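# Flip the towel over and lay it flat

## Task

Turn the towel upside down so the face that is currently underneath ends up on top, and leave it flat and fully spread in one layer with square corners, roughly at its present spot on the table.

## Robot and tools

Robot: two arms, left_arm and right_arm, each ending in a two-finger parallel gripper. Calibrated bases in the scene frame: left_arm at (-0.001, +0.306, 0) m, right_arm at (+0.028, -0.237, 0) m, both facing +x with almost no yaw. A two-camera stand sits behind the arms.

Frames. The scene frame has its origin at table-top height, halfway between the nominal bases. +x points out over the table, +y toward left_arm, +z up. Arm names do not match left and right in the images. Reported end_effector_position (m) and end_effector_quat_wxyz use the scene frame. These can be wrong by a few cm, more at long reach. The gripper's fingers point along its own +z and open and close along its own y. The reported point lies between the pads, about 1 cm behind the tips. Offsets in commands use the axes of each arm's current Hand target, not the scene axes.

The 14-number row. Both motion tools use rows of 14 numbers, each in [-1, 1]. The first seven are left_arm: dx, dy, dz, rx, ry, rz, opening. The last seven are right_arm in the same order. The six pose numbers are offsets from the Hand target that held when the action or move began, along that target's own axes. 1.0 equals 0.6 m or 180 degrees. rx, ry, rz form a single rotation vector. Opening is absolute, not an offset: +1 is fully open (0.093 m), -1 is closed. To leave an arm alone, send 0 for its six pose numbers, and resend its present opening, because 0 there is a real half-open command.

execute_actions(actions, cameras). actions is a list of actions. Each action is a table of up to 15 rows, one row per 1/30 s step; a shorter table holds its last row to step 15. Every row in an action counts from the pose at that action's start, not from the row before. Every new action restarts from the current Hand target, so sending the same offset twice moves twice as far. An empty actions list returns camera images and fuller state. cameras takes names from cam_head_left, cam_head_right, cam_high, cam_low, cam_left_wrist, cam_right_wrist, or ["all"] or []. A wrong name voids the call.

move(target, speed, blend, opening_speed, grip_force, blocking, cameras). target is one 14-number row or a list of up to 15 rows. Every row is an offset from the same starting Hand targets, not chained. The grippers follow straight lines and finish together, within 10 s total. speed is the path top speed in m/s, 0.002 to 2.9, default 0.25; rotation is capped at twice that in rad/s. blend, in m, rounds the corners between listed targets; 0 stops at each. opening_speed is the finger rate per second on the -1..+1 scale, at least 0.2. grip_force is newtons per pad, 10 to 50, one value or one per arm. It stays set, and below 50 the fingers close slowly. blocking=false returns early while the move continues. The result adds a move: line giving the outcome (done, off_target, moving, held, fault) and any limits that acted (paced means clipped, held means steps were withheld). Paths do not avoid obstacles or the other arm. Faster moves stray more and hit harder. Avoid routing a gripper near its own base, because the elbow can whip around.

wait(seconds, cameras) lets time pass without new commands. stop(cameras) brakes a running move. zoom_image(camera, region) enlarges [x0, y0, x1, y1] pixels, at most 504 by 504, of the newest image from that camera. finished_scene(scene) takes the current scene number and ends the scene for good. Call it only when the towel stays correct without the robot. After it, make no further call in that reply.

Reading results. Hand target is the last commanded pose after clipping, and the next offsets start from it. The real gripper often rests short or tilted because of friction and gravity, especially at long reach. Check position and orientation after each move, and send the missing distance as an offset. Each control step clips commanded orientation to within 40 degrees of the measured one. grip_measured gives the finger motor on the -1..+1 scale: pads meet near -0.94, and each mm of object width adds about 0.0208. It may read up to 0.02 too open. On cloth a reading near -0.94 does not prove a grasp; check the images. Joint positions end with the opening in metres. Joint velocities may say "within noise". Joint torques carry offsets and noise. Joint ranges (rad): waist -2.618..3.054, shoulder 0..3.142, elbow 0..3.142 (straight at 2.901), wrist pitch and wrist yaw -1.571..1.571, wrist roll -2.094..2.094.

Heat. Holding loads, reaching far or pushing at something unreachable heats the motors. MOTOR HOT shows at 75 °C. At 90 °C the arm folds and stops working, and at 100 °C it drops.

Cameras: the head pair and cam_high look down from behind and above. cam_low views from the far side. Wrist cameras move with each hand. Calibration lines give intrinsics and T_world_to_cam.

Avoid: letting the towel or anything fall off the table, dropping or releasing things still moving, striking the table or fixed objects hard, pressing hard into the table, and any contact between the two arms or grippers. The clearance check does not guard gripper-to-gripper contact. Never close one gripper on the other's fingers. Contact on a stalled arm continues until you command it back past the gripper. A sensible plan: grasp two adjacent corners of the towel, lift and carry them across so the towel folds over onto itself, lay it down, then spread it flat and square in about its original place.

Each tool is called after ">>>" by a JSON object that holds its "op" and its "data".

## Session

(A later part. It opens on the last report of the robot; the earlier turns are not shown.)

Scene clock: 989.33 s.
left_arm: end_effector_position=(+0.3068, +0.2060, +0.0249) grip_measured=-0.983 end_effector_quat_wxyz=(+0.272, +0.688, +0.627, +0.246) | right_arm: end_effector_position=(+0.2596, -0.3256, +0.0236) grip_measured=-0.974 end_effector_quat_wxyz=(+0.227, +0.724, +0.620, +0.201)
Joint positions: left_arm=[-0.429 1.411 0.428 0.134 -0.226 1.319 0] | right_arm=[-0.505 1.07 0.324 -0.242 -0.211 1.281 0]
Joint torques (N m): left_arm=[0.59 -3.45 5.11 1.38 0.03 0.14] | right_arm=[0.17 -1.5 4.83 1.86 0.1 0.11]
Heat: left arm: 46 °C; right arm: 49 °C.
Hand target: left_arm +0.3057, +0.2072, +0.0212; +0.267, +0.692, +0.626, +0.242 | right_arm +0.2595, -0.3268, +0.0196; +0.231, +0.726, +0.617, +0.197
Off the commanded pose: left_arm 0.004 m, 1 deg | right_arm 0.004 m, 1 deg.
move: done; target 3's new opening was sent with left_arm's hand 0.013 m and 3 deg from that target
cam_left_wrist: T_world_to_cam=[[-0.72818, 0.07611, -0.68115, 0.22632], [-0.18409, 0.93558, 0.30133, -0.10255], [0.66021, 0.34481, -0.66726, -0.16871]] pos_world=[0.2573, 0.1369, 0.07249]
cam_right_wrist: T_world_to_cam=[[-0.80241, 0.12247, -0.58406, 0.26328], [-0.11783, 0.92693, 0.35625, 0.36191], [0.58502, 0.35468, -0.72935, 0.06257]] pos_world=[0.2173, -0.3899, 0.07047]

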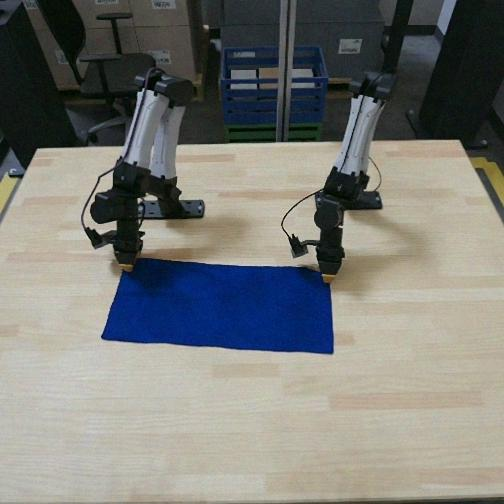

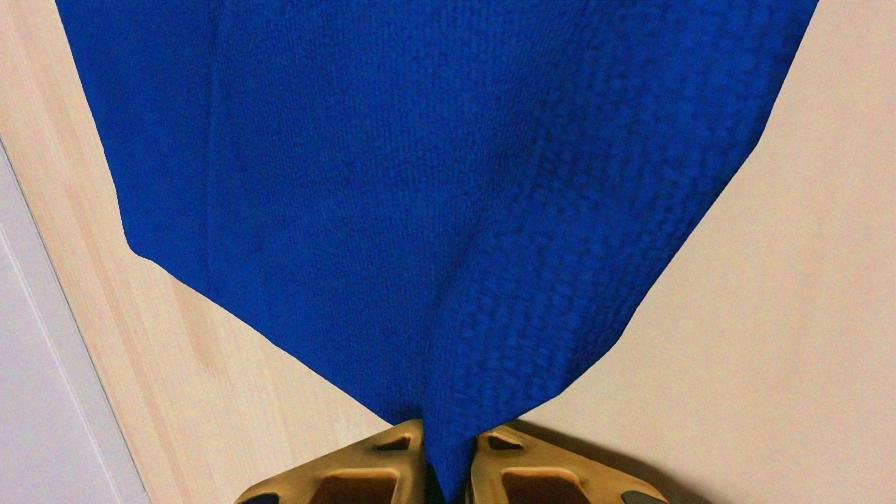

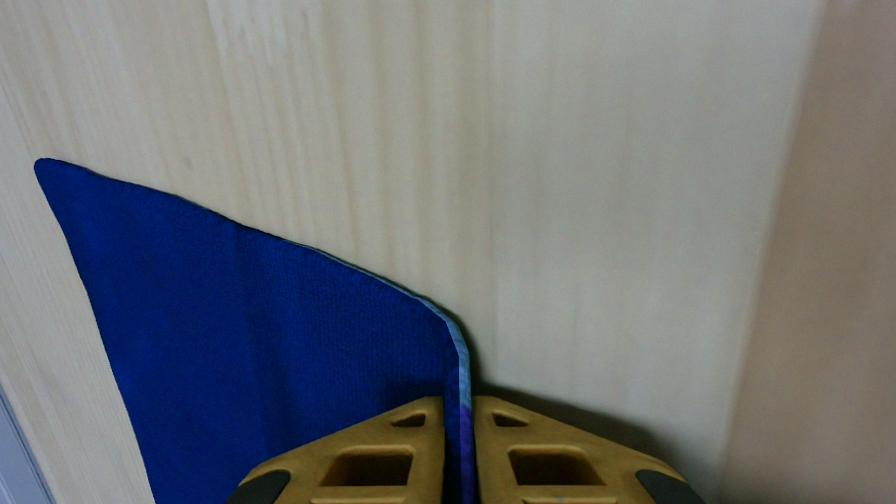

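>>> {"op": "move", "data": {"target": [[0.0298,0.2405,-0.3191,0.0450,0.0171,-0.0219,-1,0.0090,0.2615,-0.3221,-0.0147,0.0169,-0.0227,-1],[0.0218,0.1650,-0.3732,0.0450,0.0171,-0.0219,-1,0.0008,0.1791,-0.3650,-0.0147,0.0169,-0.0227,-1]], "speed": [0.3,0.15], "blend": [0.02,0], "cameras": ["cam_high","cam_low","cam_left_wrist"]}}

>>> {"op": "zoom_image", "data": {"camera": "cam_low", "region": [180, 170, 440, 310]}}

>>> {"op": "zoom_image", "data": {"camera": "cam_high", "region": [80, 180, 360, 300]}}

Scene clock: 995.37 s.
left_arm: end_effector_position=(+0.2334, +0.2232, +0.2545) grip_measured=-0.983 end_effector_quat_wxyz=(+0.216, +0.684, +0.667, +0.199) | right_arm: end_effector_position=(+0.2192, -0.3171, +0.2555) grip_measured=-0.974 end_effector_quat_wxyz=(+0.226, +0.699, +0.641, +0.221)
Joint positions: left_arm=[-0.503 1.076 1.292 -1.238 -0.247 1.161 0] | right_arm=[-0.688 0.928 1.223 -1.323 -0.364 1.069 0]
Joint torques (N m): left_arm=[-0.36 -2.66 5.42 1.05 -0.41 -0.06] | right_arm=[-1.03 -0.91 6.76 1.59 -0.22 -0.14]
Heat: left arm: 46 °C; right arm: 49 °C.
Hand target: left_arm +0.2303, +0.2279, +0.2535; +0.209, +0.680, +0.672, +0.206 | right_arm +0.2211, -0.3201, +0.2603; +0.238, +0.693, +0.644, +0.222
Off the commanded pose: left_arm 0.006 m, 1 deg | right_arm 0.006 m, 2 deg.
move: done
cam_left_wrist: T_world_to_cam=[[-0.82768, 0.02507, -0.56064, 0.33191], [-0.19262, 0.92563, 0.32575, -0.20341], [0.52711, 0.37761, -0.7613, 0.07464]] pos_world=[0.19619, 0.15178, 0.30916]

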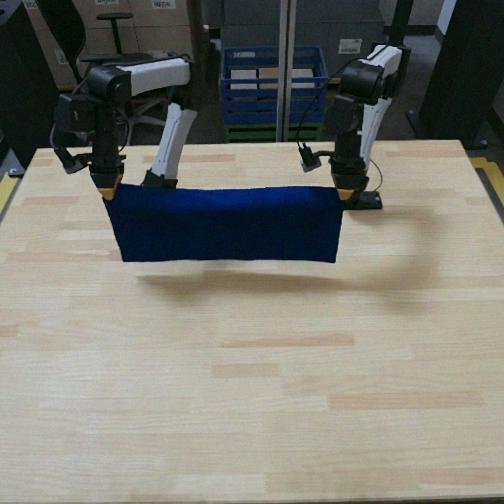

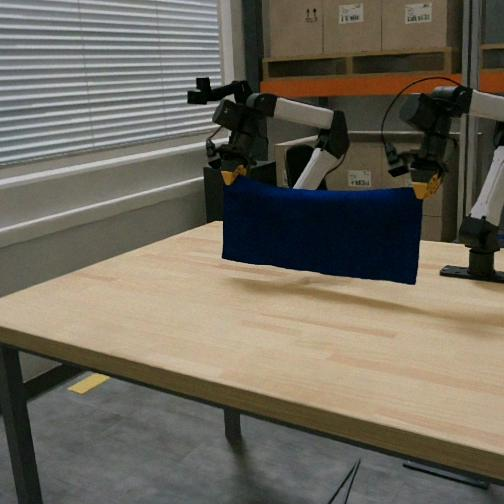

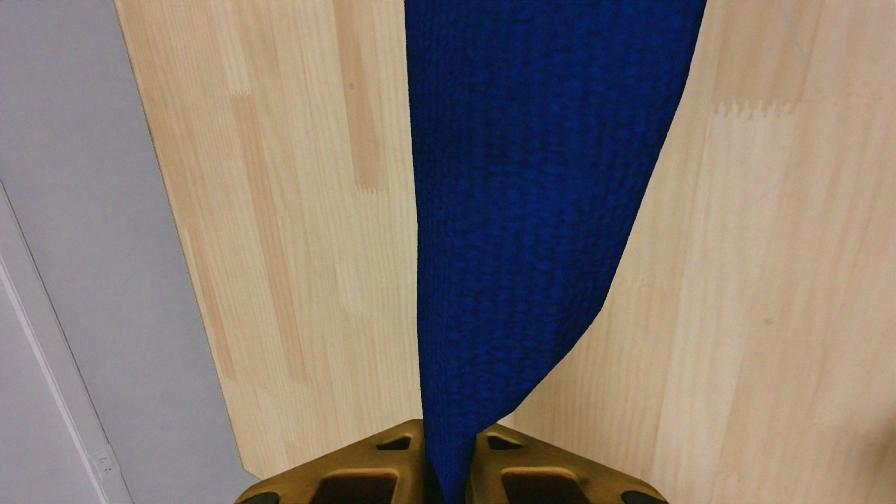

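Scaled by 1.938 from the camera's image (finer frame: 720x720).

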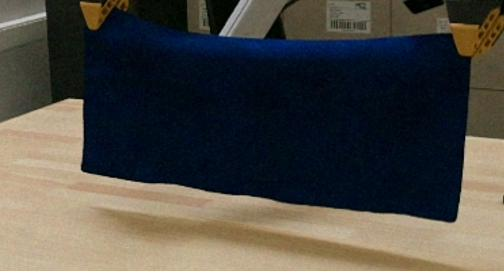

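Scaled by 1.800 from the camera's image (finer frame: 720x720).

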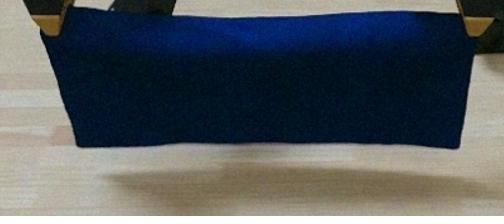

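>>> {"op": "move", "data": {"target": [0,-0.0187,0.0276,0,0,0,-1,0,-0.0204,0.0263,0,0,0,-1], "speed": 0.1, "cameras": ["cam_high","cam_low"]}}

>>> {"op": "zoom_image", "data": {"camera": "cam_low", "region": [180, 170, 440, 310]}}

>>> {"op": "zoom_image", "data": {"camera": "cam_high", "region": [80, 180, 360, 300]}}

Scene clock: 997.57 s.
left_arm: end_effector_position=(+0.2280, +0.2262, +0.2298) grip_measured=-0.983 end_effector_quat_wxyz=(+0.201, +0.689, +0.669, +0.194) | right_arm: end_effector_position=(+0.2159, -0.3142, +0.2367) grip_measured=-0.974 end_effector_quat_wxyz=(+0.214, +0.703, +0.642, +0.220)
Joint positions: left_arm=[-0.503 1.048 1.191 -1.2 -0.247 1.16 0] | right_arm=[-0.688 0.901 1.144 -1.297 -0.366 1.068 0]
Joint torques (N m): left_arm=[-0.46 -2.8 5.6 1.29 -0.42 -0.04] | right_arm=[-1.02 -1.72 5.22 1.9 -0.21 -0.13]
Heat: left arm: 46 °C; right arm: 49 °C.
Hand target: left_arm +0.2304, +0.2278, +0.2337; +0.209, +0.680, +0.672, +0.206 | right_arm +0.2212, -0.3201, +0.2404; +0.238, +0.693, +0.644, +0.222
Off the commanded pose: left_arm 0.005 m, 2 deg | right_arm 0.009 m, 3 deg.
move: off_target (right_arm)

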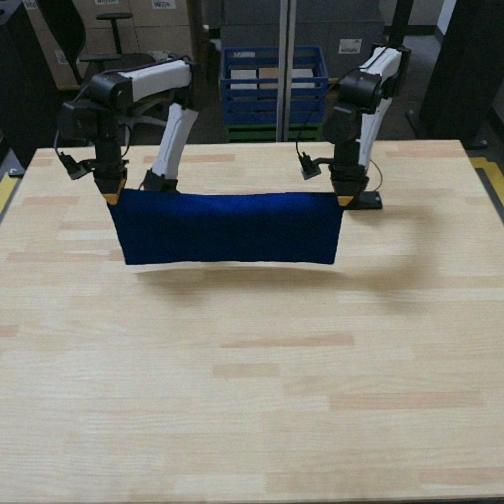

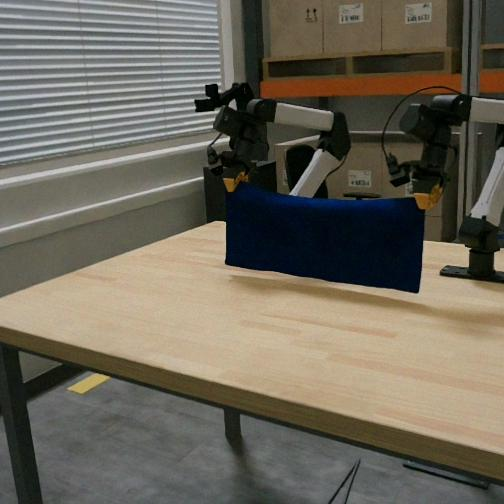

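Scaled by 1.938 from the camera's image (finer frame: 720x720).

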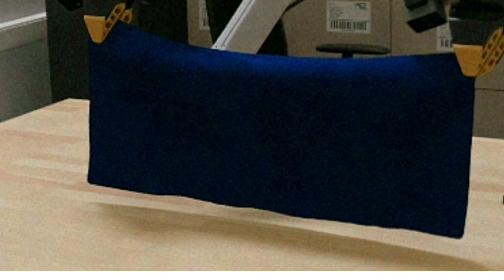

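Scaled by 1.800 from the camera's image (finer frame: 720x720).

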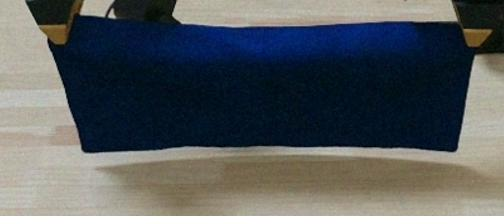

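>>> {"op": "move", "data": {"target": [[0,0.0146,0.0682,0.0056,0,0,-1,0,0.0138,0.0719,0.0111,0,0,-1],[0,0.0318,0.1302,0.0167,0,0,-1,0,0.0287,0.1362,0.0278,0,0,-1],[0.0017,0.0540,0.1955,0.0333,0,0,-1,-0.0017,0.0517,0.2067,0.0444,0,0,-1],[0.0017,0.0654,0.2737,0.0556,0,0,-1,-0.0033,0.0649,0.2908,0.0667,0,0,-1],[0.0033,0.0714,0.3482,0.0778,0,0,-1,-0.005,0.0765,0.3610,0.0889,0,0,-1],[0.005,0.0721,0.4125,0.1,0,0,-1,-0.0067,0.0806,0.4261,0.1111,0,0,-1],[0.005,0.0723,0.4509,0.1111,0,0,-1,-0.0067,0.0743,0.4761,0.1278,0,0,-1],[0.005,0.0929,0.4740,0.1111,0,0,-1,-0.0067,0.0965,0.5024,0.1278,0,0,-1]], "speed": [0.2,0.2,0.2,0.2,0.2,0.15,0.1,0.08], "blend": [0.01,0.01,0.012,0.015,0.015,0.01,0.004,0], "cameras": ["cam_high","cam_head_left"]}}

>>> {"op": "zoom_image", "data": {"camera": "cam_high", "region": [80, 230, 370, 370]}}

>>> {"op": "zoom_image", "data": {"camera": "cam_head_left", "region": [150, 150, 370, 250]}}

Scene clock: 1004.67 s.
left_arm: end_effector_position=(+0.4314, +0.2219, +0.0302) grip_measured=-0.983 end_effector_quat_wxyz=(+0.093, +0.707, +0.696, +0.083) | right_arm: end_effector_position=(+0.4381, -0.3315, +0.0329) grip_measured=-0.974 end_effector_quat_wxyz=(+0.071, +0.722, +0.682, +0.094)
Joint positions: left_arm=[-0.203 2.053 1.481 -0.751 -0.036 1.385 0] | right_arm=[-0.257 2 1.417 -0.768 -0.086 1.377 0]
Joint torques (N m): left_arm=[1.06 -8.32 7.28 0.59 -0.06 0.2] | right_arm=[-0.23 -8.42 9.33 0.97 0.38 0.18]
Heat: left arm: 46 °C; right arm: 48 °C.
Hand target: left_arm +0.4359, +0.2283, +0.0293; +0.087, +0.706, +0.697, +0.086 | right_arm +0.4513, -0.3410, +0.0383; +0.095, +0.726, +0.675, +0.089
Off the commanded pose: left_arm 0.008 m, 1 deg | right_arm 0.017 m, 3 deg.
move: off_target (right_arm)
Images, in order (width x height): cam_head_left 504x504, cam_high 504x504.

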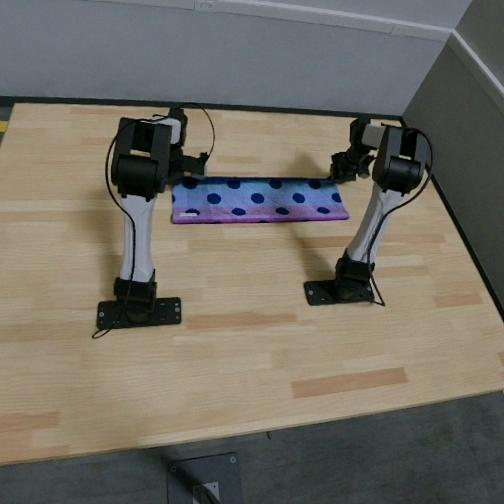

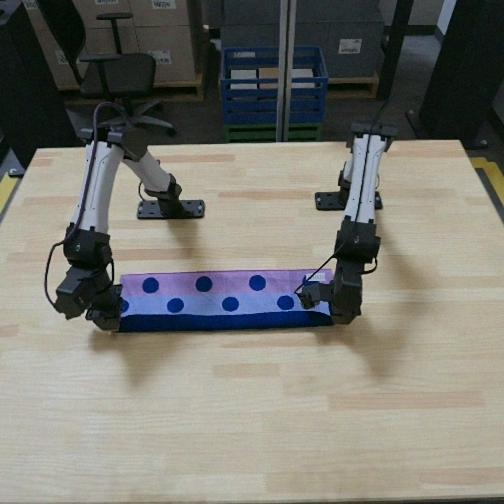

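Scaled by 1.738 from the camera's image (finer frame: 720x720).

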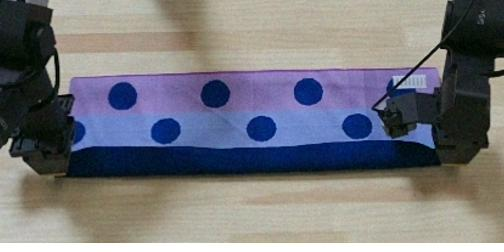

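Scaled by 2.291 from the camera's image (finer frame: 720x720).

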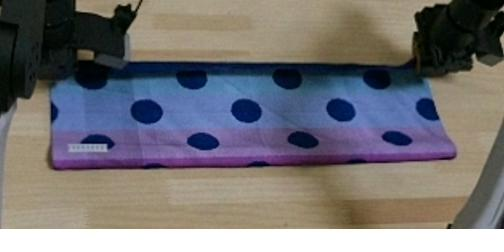

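>>> {"op": "move", "data": {"target": [[-0.005,-0.1424,-0.4506,-0.1111,0,0,-1,0.0067,-0.1786,-0.4578,-0.1278,0,0,-1],[-0.005,-0.3136,-0.4252,-0.1111,0,0,-1,0.0067,-0.3505,-0.4376,-0.1278,0,0,-1]], "speed": [0.3,0.15], "blend": [0.02,0], "cameras": ["cam_high","cam_low"]}}

>>> {"op": "zoom_image", "data": {"camera": "cam_low", "region": [180, 170, 440, 310]}}

>>> {"op": "zoom_image", "data": {"camera": "cam_high", "region": [80, 160, 360, 280]}}

Scene clock: 1017.37 s.
left_arm: end_effector_position=(+0.1934, +0.2237, +0.2326) grip_measured=-0.983 end_effector_quat_wxyz=(+0.218, +0.683, +0.668, +0.198) | right_arm: end_effector_position=(+0.1793, -0.3145, +0.2396) grip_measured=-0.974 end_effector_quat_wxyz=(+0.238, +0.696, +0.641, +0.219)
Joint positions: left_arm=[-0.653 0.933 1.147 -1.273 -0.322 1.023 0] | right_arm=[-0.957 0.81 1.132 -1.433 -0.491 0.811 0]
Joint torques (N m): left_arm=[-0.5 -1.22 5.34 1 -0.48 -0.04] | right_arm=[-0.98 0.94 5.07 1.44 -0.35 -0.13]
Heat: left arm: 46 °C; right arm: 49 °C.
Hand target: left_arm +0.1913, +0.2284, +0.2310; +0.209, +0.680, +0.672, +0.206 | right_arm +0.1814, -0.3171, +0.2378; +0.238, +0.693, +0.644, +0.222
Off the commanded pose: left_arm 0.005 m, 1 deg | right_arm 0.004 m, 1 deg.
move: done

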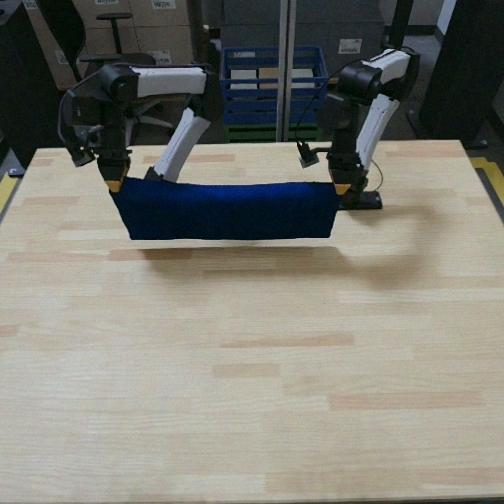

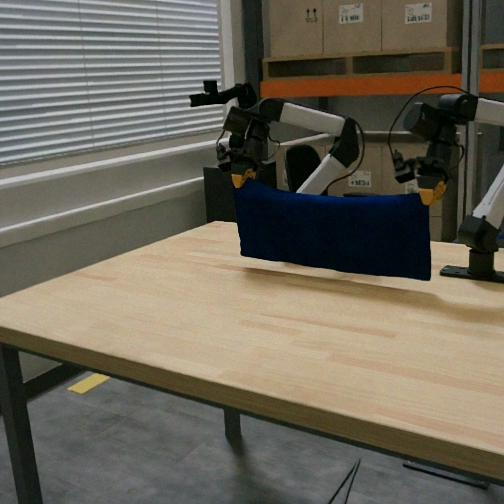

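Scaled by 1.938 from the camera's image (finer frame: 720x720).

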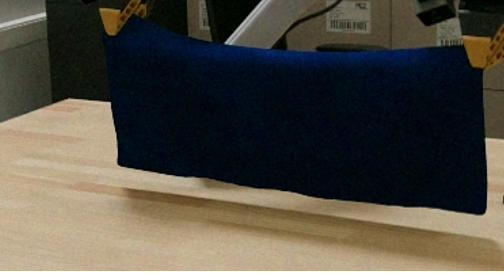

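Scaled by 1.800 from the camera's image (finer frame: 720x720).

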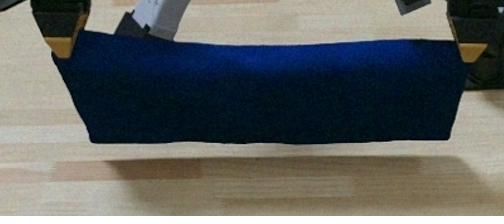

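>>> {"op": "move", "data": {"target": [[0,-0.0112,0.0166,0,0,0,-1,0,-0.0121,0.0155,0,0,0,-1],[0,0.0413,0.0582,0,0,0,-1,0,0.0388,0.0613,0,0,0,-1],[0,0.0578,0.1236,0.0056,0,0,-1,0,0.0546,0.1305,0.0111,0,0,-1],[0,0.0757,0.1861,0.0167,0,0,-1,0,0.0695,0.1948,0.0278,0,0,-1],[0.0017,0.0972,0.2510,0.0333,0,0,-1,-0.0017,0.0925,0.2653,0.0444,0,0,-1],[0.0017,0.1133,0.3223,0.0556,0,0,-1,-0.0033,0.1105,0.3427,0.0667,0,0,-1],[0.0033,0.1267,0.3917,0.0778,0,0,-1,-0.005,0.1234,0.4117,0.0889,0,0,-1],[0.005,0.1295,0.4499,0.1,0,0,-1,-0.0067,0.1310,0.4724,0.1111,0,0,-1],[0.005,0.1302,0.4846,0.1111,0,0,-1,-0.0067,0.1308,0.5145,0.1278,0,0,-1],[0.005,0.1507,0.5078,0.1111,0,0,-1,-0.0067,0.1530,0.5408,0.1278,0,0,-1]], "speed": [0.1,0.25,0.33,0.33,0.3,0.25,0.2,0.15,0.1,0.08], "blend": [0,0.015,0.012,0.012,0.012,0.015,0.015,0.01,0.004,0], "cameras": ["cam_high","cam_head_left"]}}

>>> {"op": "zoom_image", "data": {"camera": "cam_high", "region": [80, 230, 370, 370]}}

>>> {"op": "zoom_image", "data": {"camera": "cam_head_left", "region": [150, 150, 370, 250]}}

Scene clock: 1026.90 s.
left_arm: end_effector_position=(+0.4345, +0.2212, +0.0309) grip_measured=-0.983 end_effector_quat_wxyz=(+0.097, +0.707, +0.696, +0.086) | right_arm: end_effector_position=(+0.4430, -0.3325, +0.0340) grip_measured=-0.974 end_effector_quat_wxyz=(+0.078, +0.721, +0.681, +0.099)
Joint positions: left_arm=[-0.203 2.057 1.487 -0.744 -0.035 1.386 0] | right_arm=[-0.257 2.004 1.423 -0.753 -0.086 1.377 0]
Joint torques (N m): left_arm=[1.07 -8.39 7.31 0.55 -0.08 0.21] | right_arm=[-0.27 -8.43 9.39 0.84 0.37 0.19]
Heat: left arm: 46 °C; right arm: 48 °C.
Hand target: left_arm +0.4370, +0.2282, +0.0293; +0.087, +0.706, +0.697, +0.086 | right_arm +0.4524, -0.3410, +0.0385; +0.095, +0.726, +0.675, +0.089
Off the commanded pose: left_arm 0.008 m, 1 deg | right_arm 0.013 m, 2 deg.
move: off_target (right_arm)
Images, in order (width x height): cam_head_left 504x504, cam_high 504x504.

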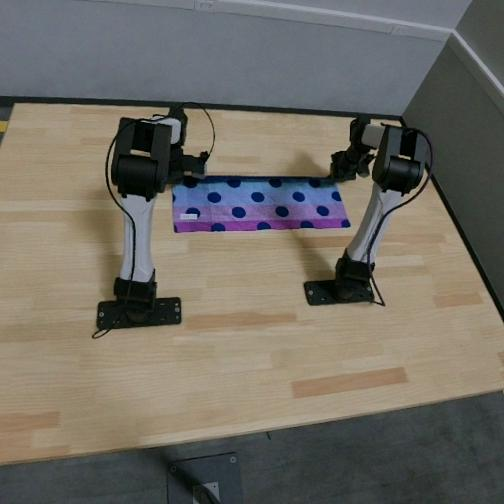

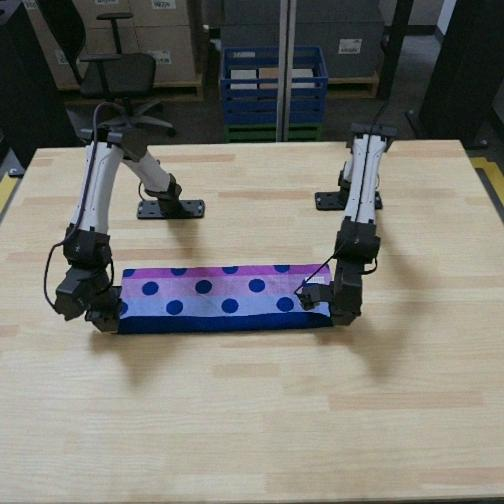

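Scaled by 1.738 from the camera's image (finer frame: 720x720).

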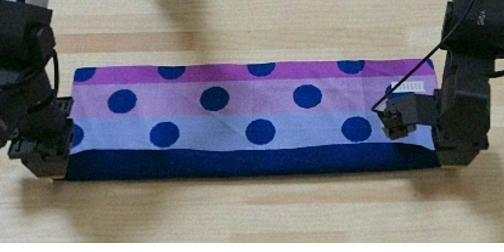

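Scaled by 2.291 from the camera's image (finer frame: 720x720).

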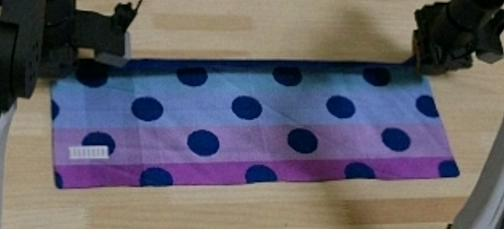

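>>> {"op": "move", "data": {"target": [[0,0.0303,0.0026,0,0,0,-1,0,0.0206,0.0004,0,0,0,-1],[0,0.0303,0.0026,0,0,0,0.0,0,0.0206,0.0004,0,0,0,0.0],[0,0.0694,-0.1542,0,0,0,0.0,0,0.0627,-0.1557,0,0,0,0.0]], "speed": [0.08,0.1,0.2], "opening_speed": 2.0, "cameras": ["cam_high","cam_head_left","cam_head_right"]}}

>>> {"op": "zoom_image", "data": {"camera": "cam_high", "region": [80, 230, 370, 370]}}

>>> {"op": "zoom_image", "data": {"camera": "cam_head_left", "region": [150, 150, 370, 250]}}

Scene clock: 1032.87 s.
left_arm: end_effector_position=(+0.4522, +0.2244, +0.1173) grip_measured=-0.002 end_effector_quat_wxyz=(+0.082, +0.706, +0.699, +0.076) | right_arm: end_effector_position=(+0.4590, -0.3378, +0.1174) grip_measured=-0.003 end_effector_quat_wxyz=(+0.070, +0.724, +0.682, +0.082)
Joint positions: left_arm=[-0.188 2.109 1.922 -1.163 -0.033 1.394 0.045] | right_arm=[-0.251 2.044 1.826 -1.146 -0.064 1.383 0.045]
Joint torques (N m): left_arm=[0.39 -11.37 7.58 0.56 -0.06 0.19] | right_arm=[-0.27 -12.42 9.55 0.69 0.18 0.18]
Heat: left arm: 46 °C; right arm: 49 °C.
Hand target: left_arm +0.4548, +0.2279, +0.1292; +0.087, +0.706, +0.697, +0.086 | right_arm +0.4646, -0.3419, +0.1384; +0.095, +0.726, +0.675, +0.089
Off the commanded pose: left_arm 0.013 m, 1 deg | right_arm 0.022 m, 3 deg.
move: off_target (left_arm, right_arm); target 2's new opening was sent with right_arm's hand 0.013 m and 2 deg from that target
Images, in order (width x height): cam_head_left 504x504, cam_head_right 504x504, cam_high 504x504.

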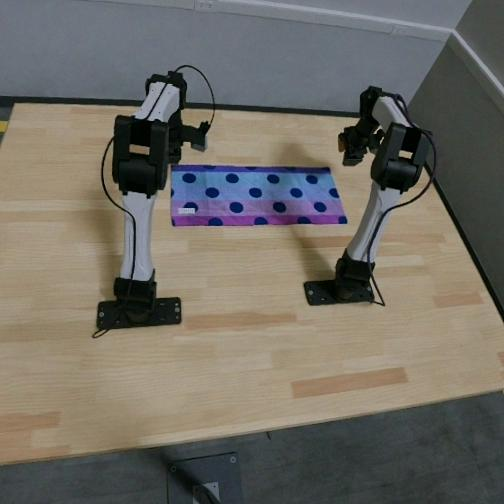

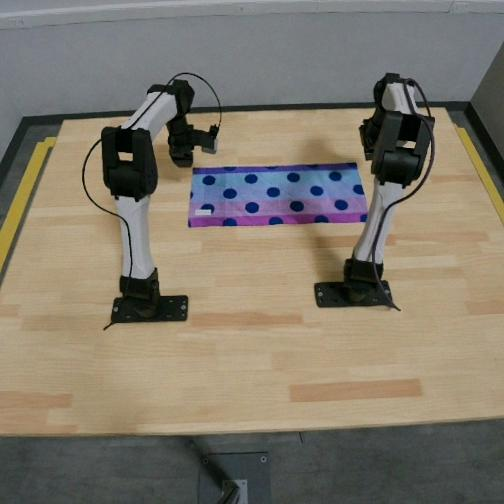

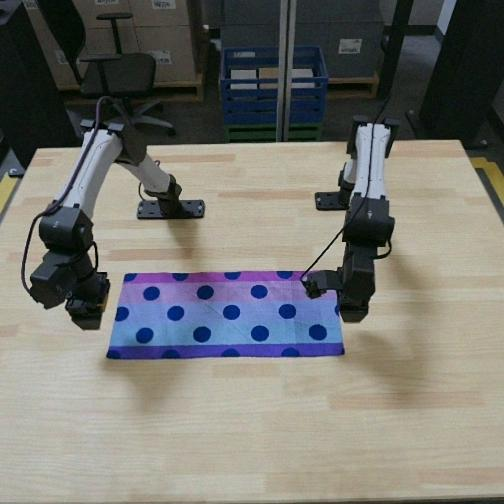

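Scaled by 1.738 from the camera's image (finer frame: 720x720).

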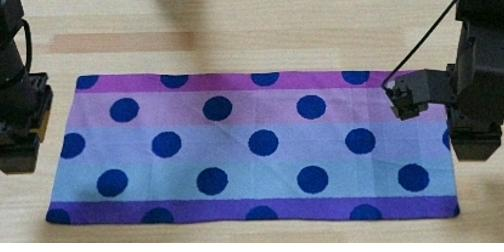

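Scaled by 2.291 from the camera's image (finer frame: 720x720).

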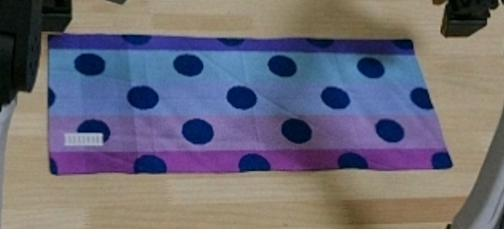

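>>> {"op": "execute_actions", "data": {"actions": [], "cameras": ["cam_high", "cam_head_left"]}}

Scene clock: 1041.63 s.
left_arm: end_effector_position=(+0.4521, +0.2244, +0.1173) grip_measured=-0.002 end_effector_quat_wxyz=(+0.081, +0.706, +0.699, +0.076) | right_arm: end_effector_position=(+0.4588, -0.3378, +0.1173) grip_measured=-0.003 end_effector_quat_wxyz=(+0.070, +0.724, +0.682, +0.082)
Joint positions: left_arm=[-0.188 2.109 1.922 -1.163 -0.033 1.394 0.045] | right_arm=[-0.251 2.044 1.826 -1.147 -0.064 1.383 0.045]
Joint velocities: within noise
Joint torques (N m): left_arm=[0.44 -11.28 7.68 0.53 -0.09 0.18] | right_arm=[-0.25 -12.45 9.54 0.69 0.18 0.18]
Motor temperatures (°C): left_arm=[28 43 46 32 23 26 27] | right_arm=[27 42 50 34 24 25 28]
Heat: left arm: 46 °C; right arm: 50 °C.
Hand target: left_arm +0.4548, +0.2279, +0.1292; +0.087, +0.706, +0.697, +0.086 | right_arm +0.4645, -0.3419, +0.1383; +0.095, +0.726, +0.675, +0.089
Tool commands: left_gripper/opening=+0.0 right_gripper/opening=+0.0
Off the commanded pose: left_arm 0.013 m, 1 deg | right_arm 0.022 m, 3 deg.
Images, in order (width x height): cam_head_left 504x504, cam_high 504x504.

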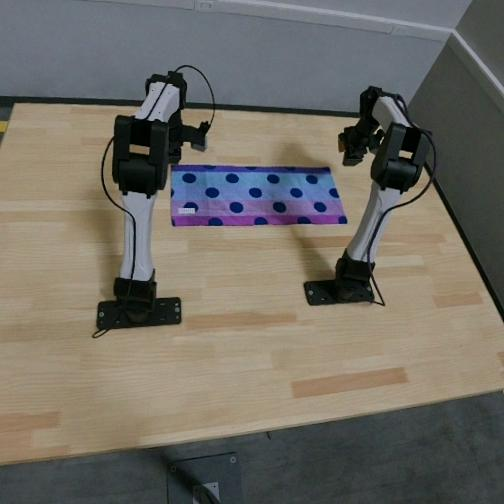

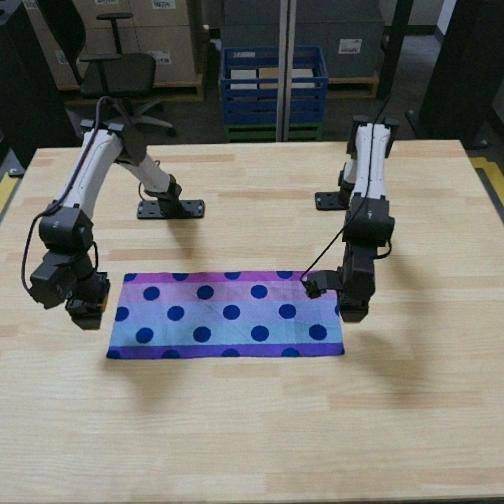

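>>> {"op": "zoom_image", "data": {"camera": "cam_high", "region": [80, 250, 370, 390]}}

Scaled by 1.738 from the camera's image (finer frame: 720x720).

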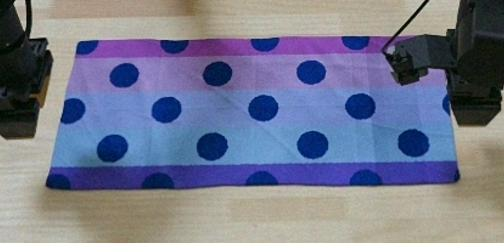

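>>> {"op": "move", "data": {"target": [[-0.0373,-0.3909,0.0015,-0.1533,0.0028,-0.0053,0.1, 0.0040,-0.3980,0.0190,-0.1104,0.0023,-0.0050,0.1],[-0.0368,-0.3833,0.0860,-0.1533,0.0028,-0.0053,0.1, 0.0042,-0.4012,0.0941,-0.1104,0.0023,-0.0050,0.1],[-0.0349,-0.2832,0.1117,-0.1533,0.0028,-0.0053,-1, 0.0062,-0.2934,0.1232,-0.1104,0.0023,-0.0050,-1]], "speed": [0.45,0.12,0.15], "blend": [0.02,0.005,0], "opening_speed": 2.0, "cameras": ["cam_high","cam_left_wrist","cam_right_wrist"]}}

Scene clock: 1050.80 s.
left_arm: end_effector_position=(+0.3048, +0.2088, +0.0244) grip_measured=-0.983 end_effector_quat_wxyz=(+0.250, +0.657, +0.664, +0.255) | right_arm: end_effector_position=(+0.3118, -0.3256, +0.0233) grip_measured=-0.945 end_effector_quat_wxyz=(+0.210, +0.692, +0.659, +0.208)
Joint positions: left_arm=[-0.469 1.426 0.462 0.063 -0.316 1.2 0] | right_arm=[-0.423 1.349 0.49 -0.148 -0.219 1.258 0]
Joint torques (N m): left_arm=[0.57 -3.52 5.22 1.42 -0.06 0.11] | right_arm=[0.18 -3.23 5.22 1.82 0.07 0.13]
Heat: left arm: 45 °C; right arm: 50 °C.
Hand target: left_arm +0.3061, +0.2089, +0.0228; +0.251, +0.659, +0.663, +0.252 | right_arm +0.3142, -0.3272, +0.0215; +0.217, +0.693, +0.655, +0.206
Off the commanded pose: left_arm 0.002 m, 0 deg | right_arm 0.003 m, 1 deg.
move: done; target 3's new opening was sent with left_arm's hand 0.011 m and 3 deg from that target
cam_left_wrist: T_world_to_cam=[[-0.74564, 0.0025, -0.66635, 0.24464], [-0.27467, 0.90994, 0.31076, -0.07268], [0.60711, 0.41474, -0.6778, -0.16686]] pos_world=[0.26375, 0.13473, 0.0725]
cam_right_wrist: T_world_to_cam=[[-0.81961, 0.03738, -0.57171, 0.28231], [-0.20953, 0.90919, 0.35982, 0.39096], [0.53324, 0.4147, -0.73735, 0.0677]] pos_world=[0.2772, -0.39409, 0.07064]

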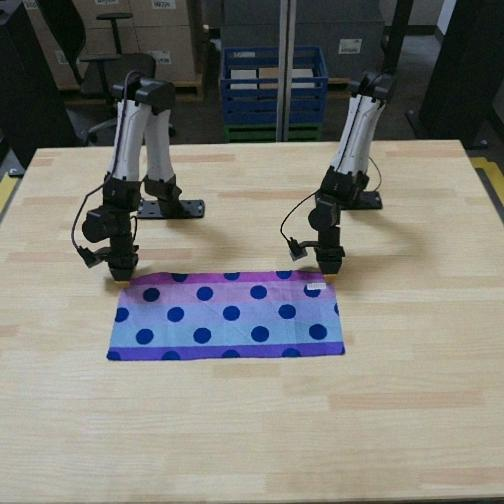

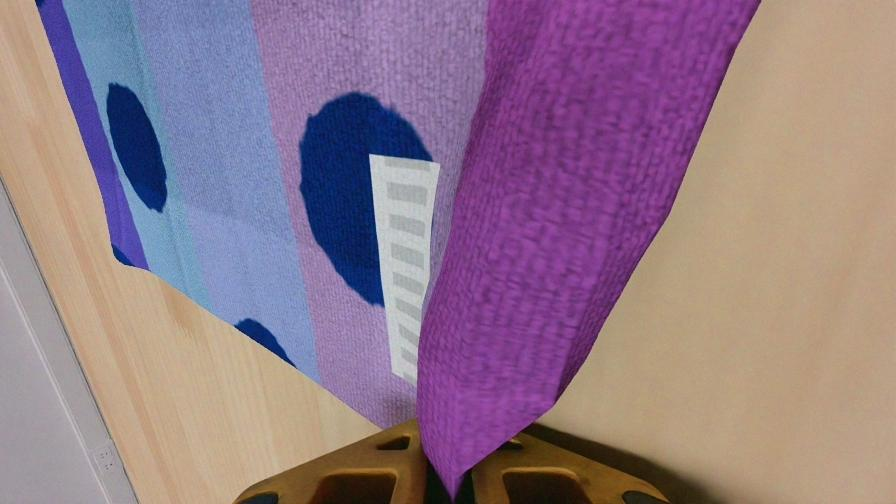

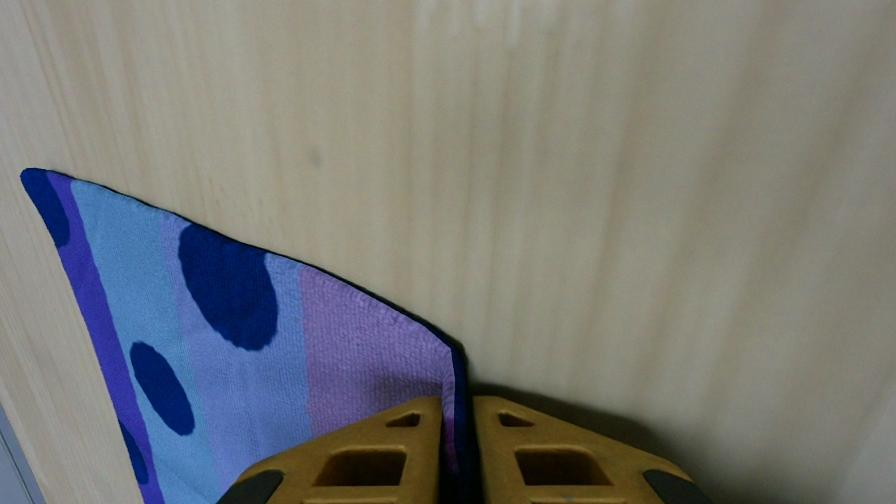

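>>> {"op": "move", "data": {"target": [[0.0083,0.2604,-0.2993,0.0444,0,0,-1, -0.0083,0.2194,-0.3482,-0.0167,0,0,-1],[0.0083,0.1349,-0.3981,0.0444,0,0,-1, -0.0083,0.0804,-0.4298,-0.0167,0,0,-1]], "speed": [0.3,0.15], "blend": [0.02,0], "cameras": ["cam_high"]}}

>>> {"op": "zoom_image", "data": {"camera": "cam_high", "region": [80, 170, 360, 290]}}

Scene clock: 1054.97 s.
left_arm: end_effector_position=(+0.2097, +0.2096, +0.2562) grip_measured=-0.983 end_effector_quat_wxyz=(+0.211, +0.678, +0.676, +0.199) | right_arm: end_effector_position=(+0.2052, -0.3254, +0.2620) grip_measured=-0.950 end_effector_quat_wxyz=(+0.235, +0.692, +0.646, +0.220)
Joint positions: left_arm=[-0.671 1.062 1.306 -1.323 -0.34 0.987 0] | right_arm=[-0.826 0.928 1.254 -1.391 -0.435 0.923 0]
Joint torques (N m): left_arm=[-0.49 -2.17 5.35 0.95 -0.45 -0.07] | right_arm=[-0.94 -0.59 5.19 1.48 -0.34 -0.13]
Heat: left arm: 45 °C; right arm: 49 °C.
Hand target: left_arm +0.2077, +0.2134, +0.2550; +0.205, +0.675, +0.679, +0.205 | right_arm +0.2065, -0.3262, +0.2607; +0.235, +0.687, +0.650, +0.223
Off the commanded pose: left_arm 0.004 m, 1 deg | right_arm 0.002 m, 1 deg.
move: done

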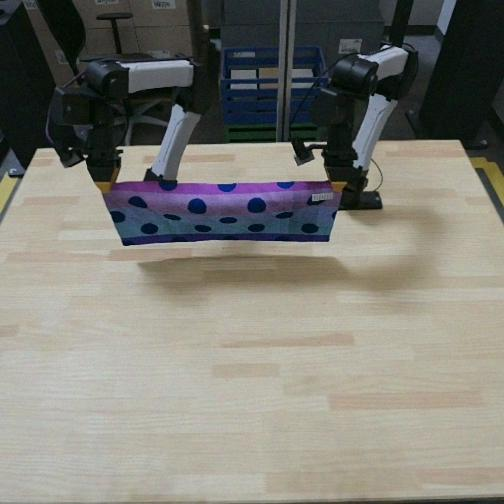

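Scaled by 1.800 from the camera's image (finer frame: 720x720).

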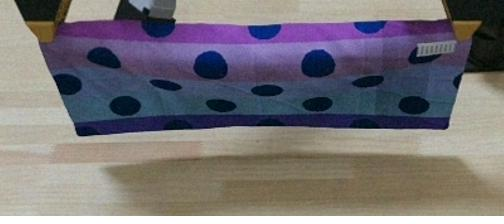

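>>> {"op": "move", "data": {"target": [0,-0.0373,0.0553,0,0,0,-1, 0,-0.0534,0.0683,0,0,0,-1], "speed": 0.1, "cameras": ["cam_high"]}}

>>> {"op": "zoom_image", "data": {"camera": "cam_high", "region": [80, 180, 360, 300]}}

Scene clock: 1058.83 s.
left_arm: end_effector_position=(+0.2051, +0.2136, +0.2120) grip_measured=-0.983 end_effector_quat_wxyz=(+0.194, +0.682, +0.677, +0.198) | right_arm: end_effector_position=(+0.2014, -0.3217, +0.2065) grip_measured=-0.950 end_effector_quat_wxyz=(+0.216, +0.698, +0.647, +0.220)
Joint positions: left_arm=[-0.671 1.006 1.108 -1.218 -0.341 0.985 0] | right_arm=[-0.829 0.847 1.005 -1.264 -0.436 0.918 0]
Joint torques (N m): left_arm=[-0.54 -2.48 5.5 1.23 -0.43 -0.03] | right_arm=[-0.87 -1.42 5.19 1.77 -0.34 -0.1]
Heat: left arm: 45 °C; right arm: 49 °C.
Hand target: left_arm +0.2075, +0.2134, +0.2151; +0.205, +0.675, +0.679, +0.206 | right_arm +0.2063, -0.3262, +0.2087; +0.235, +0.687, +0.650, +0.223
Off the commanded pose: left_arm 0.004 m, 2 deg | right_arm 0.007 m, 3 deg.
move: off_target (right_arm)

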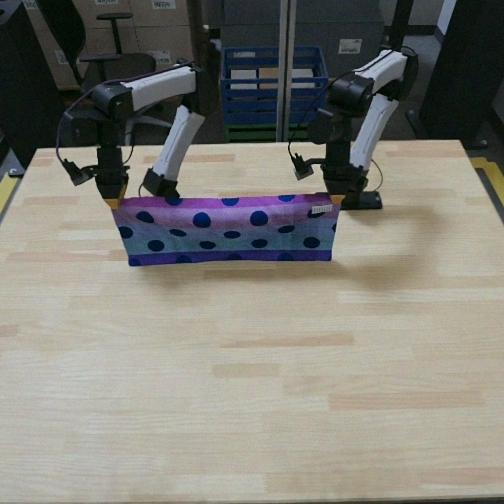

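Scaled by 1.800 from the camera's image (finer frame: 720x720).

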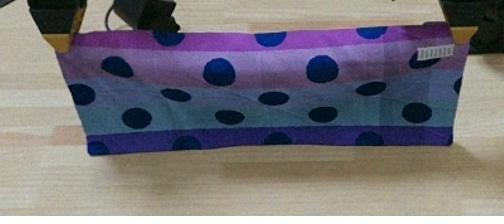

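>>> {"op": "zoom_image", "data": {"camera": "cam_high", "region": [120, 240, 200, 280]}}

>>> {"op": "zoom_image", "data": {"camera": "cam_high", "region": [270, 240, 350, 280]}}

Scaled by 6.300 from the camera's image (finer frame: 720x720).

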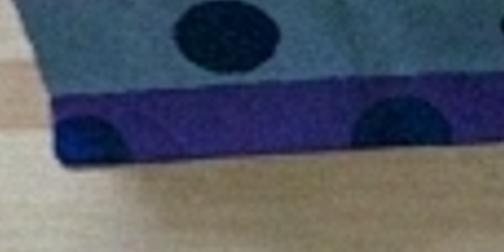

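Scaled by 6.300 from the camera's image (finer frame: 720x720).

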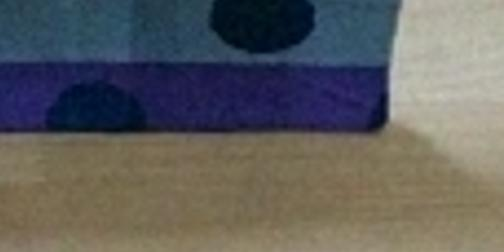

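>>> {"op": "move", "data": {"target": [[0,0.0279,-0.0413,0,0,0,-1, 0,0.0229,-0.0293,0,0,0,-1],[0,0.0111,-0.0164,0,0,0,-1, 0,0.0044,-0.0056,0,0,0,-1],[0,0.0637,0.0251,0,0,0,-1, 0,0.0550,0.0403,0,0,0,-1],[0,0.0803,0.0905,0.0056,0,0,-1, 0,0.0707,0.1096,0.0111,0,0,-1],[0,0.0983,0.1529,0.0167,0,0,-1, 0,0.0853,0.1739,0.0278,0,0,-1],[0.0017,0.1213,0.2187,0.0333,0,0,-1, -0.0017,0.1041,0.2414,0.0444,0,0,-1],[0.0017,0.1389,0.2909,0.0556,0,0,-1, -0.0033,0.1179,0.3157,0.0667,0,0,-1],[0.0033,0.1524,0.3603,0.0778,0,0,-1, -0.0050,0.1303,0.3825,0.0889,0,0,-1],[0.0050,0.1539,0.4237,0.1,0,0,-1, -0.0067,0.1388,0.4336,0.1111,0,0,-1],[0.0050,0.1513,0.4662,0.1111,0,0,-1, -0.0067,0.1418,0.4634,0.1278,0,0,-1],[0.0050,0.1719,0.4893,0.1111,0,0,-1, -0.0067,0.1613,0.4877,0.1278,0,0,-1]], "speed": [0.1,0.1,0.25,0.33,0.33,0.3,0.25,0.2,0.15,0.1,0.08], "blend": [0,0,0.015,0.012,0.012,0.012,0.015,0.015,0.01,0.004,0], "cameras": ["cam_high"]}}

>>> {"op": "zoom_image", "data": {"camera": "cam_high", "region": [80, 250, 370, 390]}}

Scene clock: 1069.13 s.
left_arm: end_effector_position=(+0.4540, +0.2129, +0.0303) grip_measured=-0.983 end_effector_quat_wxyz=(+0.091, +0.699, +0.704, +0.087) | right_arm: end_effector_position=(+0.4528, -0.3383, +0.0329) grip_measured=-0.950 end_effector_quat_wxyz=(+0.080, +0.716, +0.687, +0.096)
Joint positions: left_arm=[-0.217 2.141 1.617 -0.798 -0.049 1.352 0] | right_arm=[-0.262 2.044 1.478 -0.768 -0.082 1.356 0]
Joint torques (N m): left_arm=[0.84 -8.92 7.38 0.55 -0.02 0.18] | right_arm=[-0.1 -8.73 9.33 0.82 0.31 0.18]
Heat: left arm: 45 °C; right arm: 48 °C.
Hand target: left_arm +0.4560, +0.2177, +0.0280; +0.084, +0.700, +0.704, +0.084 | right_arm +0.4616, -0.3444, +0.0370; +0.094, +0.721, +0.681, +0.089
Off the commanded pose: left_arm 0.006 m, 1 deg | right_arm 0.012 m, 2 deg.
move: off_target (right_arm)

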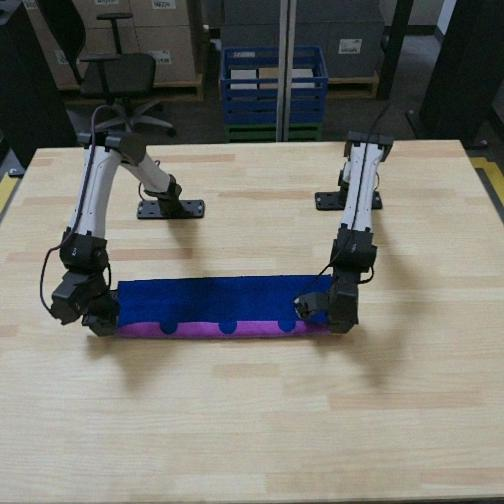

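Scaled by 1.738 from the camera's image (finer frame: 720x720).

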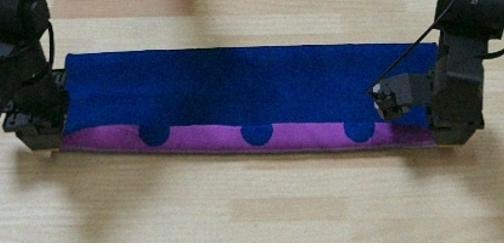

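>>> {"op": "move", "data": {"target": [[0,0.0363,0.0026,0,0,0,-1, 0,0.0363,0.0004,0,0,0,-1],[0,0.0363,0.0026,0,0,0,0.0, 0,0.0363,0.0004,0,0,0,0.0],[0,0.0754,-0.1542,0,0,0,0.0, 0,0.0784,-0.1557,0,0,0,0.0]], "speed": [0.08,0.1,0.2], "opening_speed": 2.0, "cameras": ["cam_high","cam_head_left"]}}

>>> {"op": "zoom_image", "data": {"camera": "cam_high", "region": [80, 250, 370, 390]}}

Scene clock: 1076.43 s.
left_arm: end_effector_position=(+0.4760, +0.2146, +0.1263) grip_measured=-0.002 end_effector_quat_wxyz=(+0.086, +0.699, +0.705, +0.083) | right_arm: end_effector_position=(+0.4779, -0.3423, +0.1264) grip_measured=-0.003 end_effector_quat_wxyz=(+0.077, +0.717, +0.687, +0.087)
Joint positions: left_arm=[-0.203 2.221 2.133 -1.248 -0.046 1.362 0.045] | right_arm=[-0.251 2.116 1.968 -1.199 -0.068 1.367 0.045]
Joint torques (N m): left_arm=[0.47 -10.29 7.65 0.53 -0.02 0.18] | right_arm=[-0.16 -11.3 9.55 0.72 0.18 0.18]
Heat: left arm: 45 °C; right arm: 49 °C.
Hand target: left_arm +0.4782, +0.2179, +0.1285; +0.084, +0.700, +0.704, +0.084 | right_arm +0.4832, -0.3457, +0.1393; +0.094, +0.721, +0.681, +0.089
Off the commanded pose: left_arm 0.005 m, 0 deg | right_arm 0.014 m, 2 deg.
move: off_target (right_arm); target 2's new opening was sent with right_arm's hand 0.011 m and 2 deg from that target
Images, in order (width x height): cam_head_left 504x504, cam_high 504x504.

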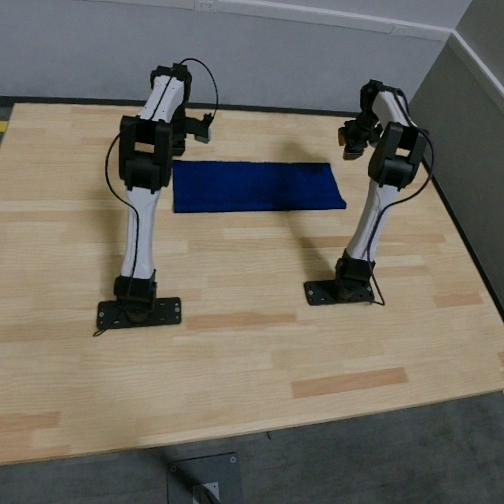

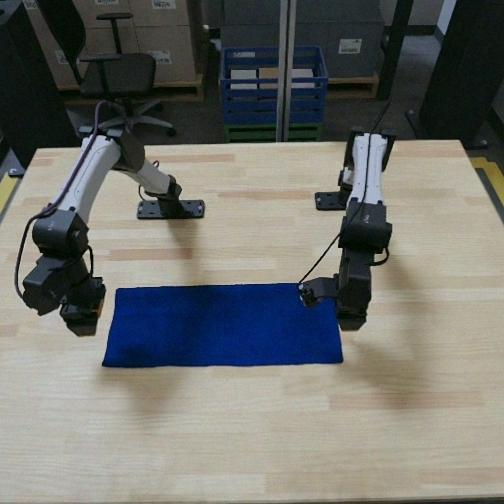

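Scaled by 1.738 from the camera's image (finer frame: 720x720).

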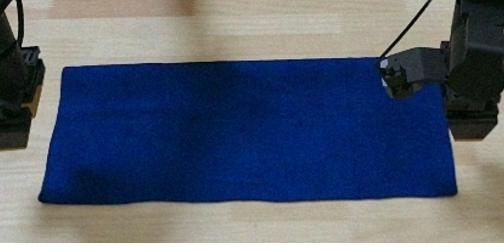

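>>> {"op": "zoom_image", "data": {"camera": "cam_head_left", "region": [150, 140, 370, 240]}}

>>> {"op": "zoom_image", "data": {"camera": "cam_high", "region": [95, 275, 235, 380]}}

Scaled by 2.291 from the camera's image (finer frame: 720x720).

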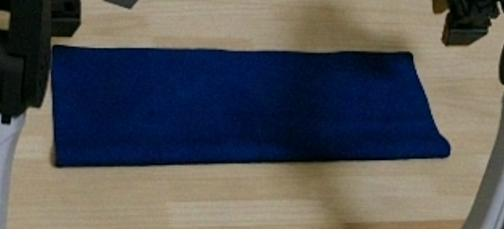

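Scaled by 3.600 from the camera's image (finer frame: 720x720).

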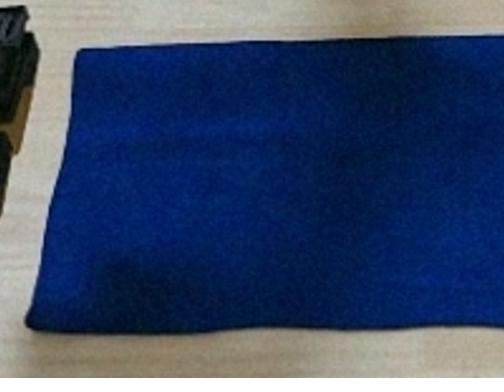

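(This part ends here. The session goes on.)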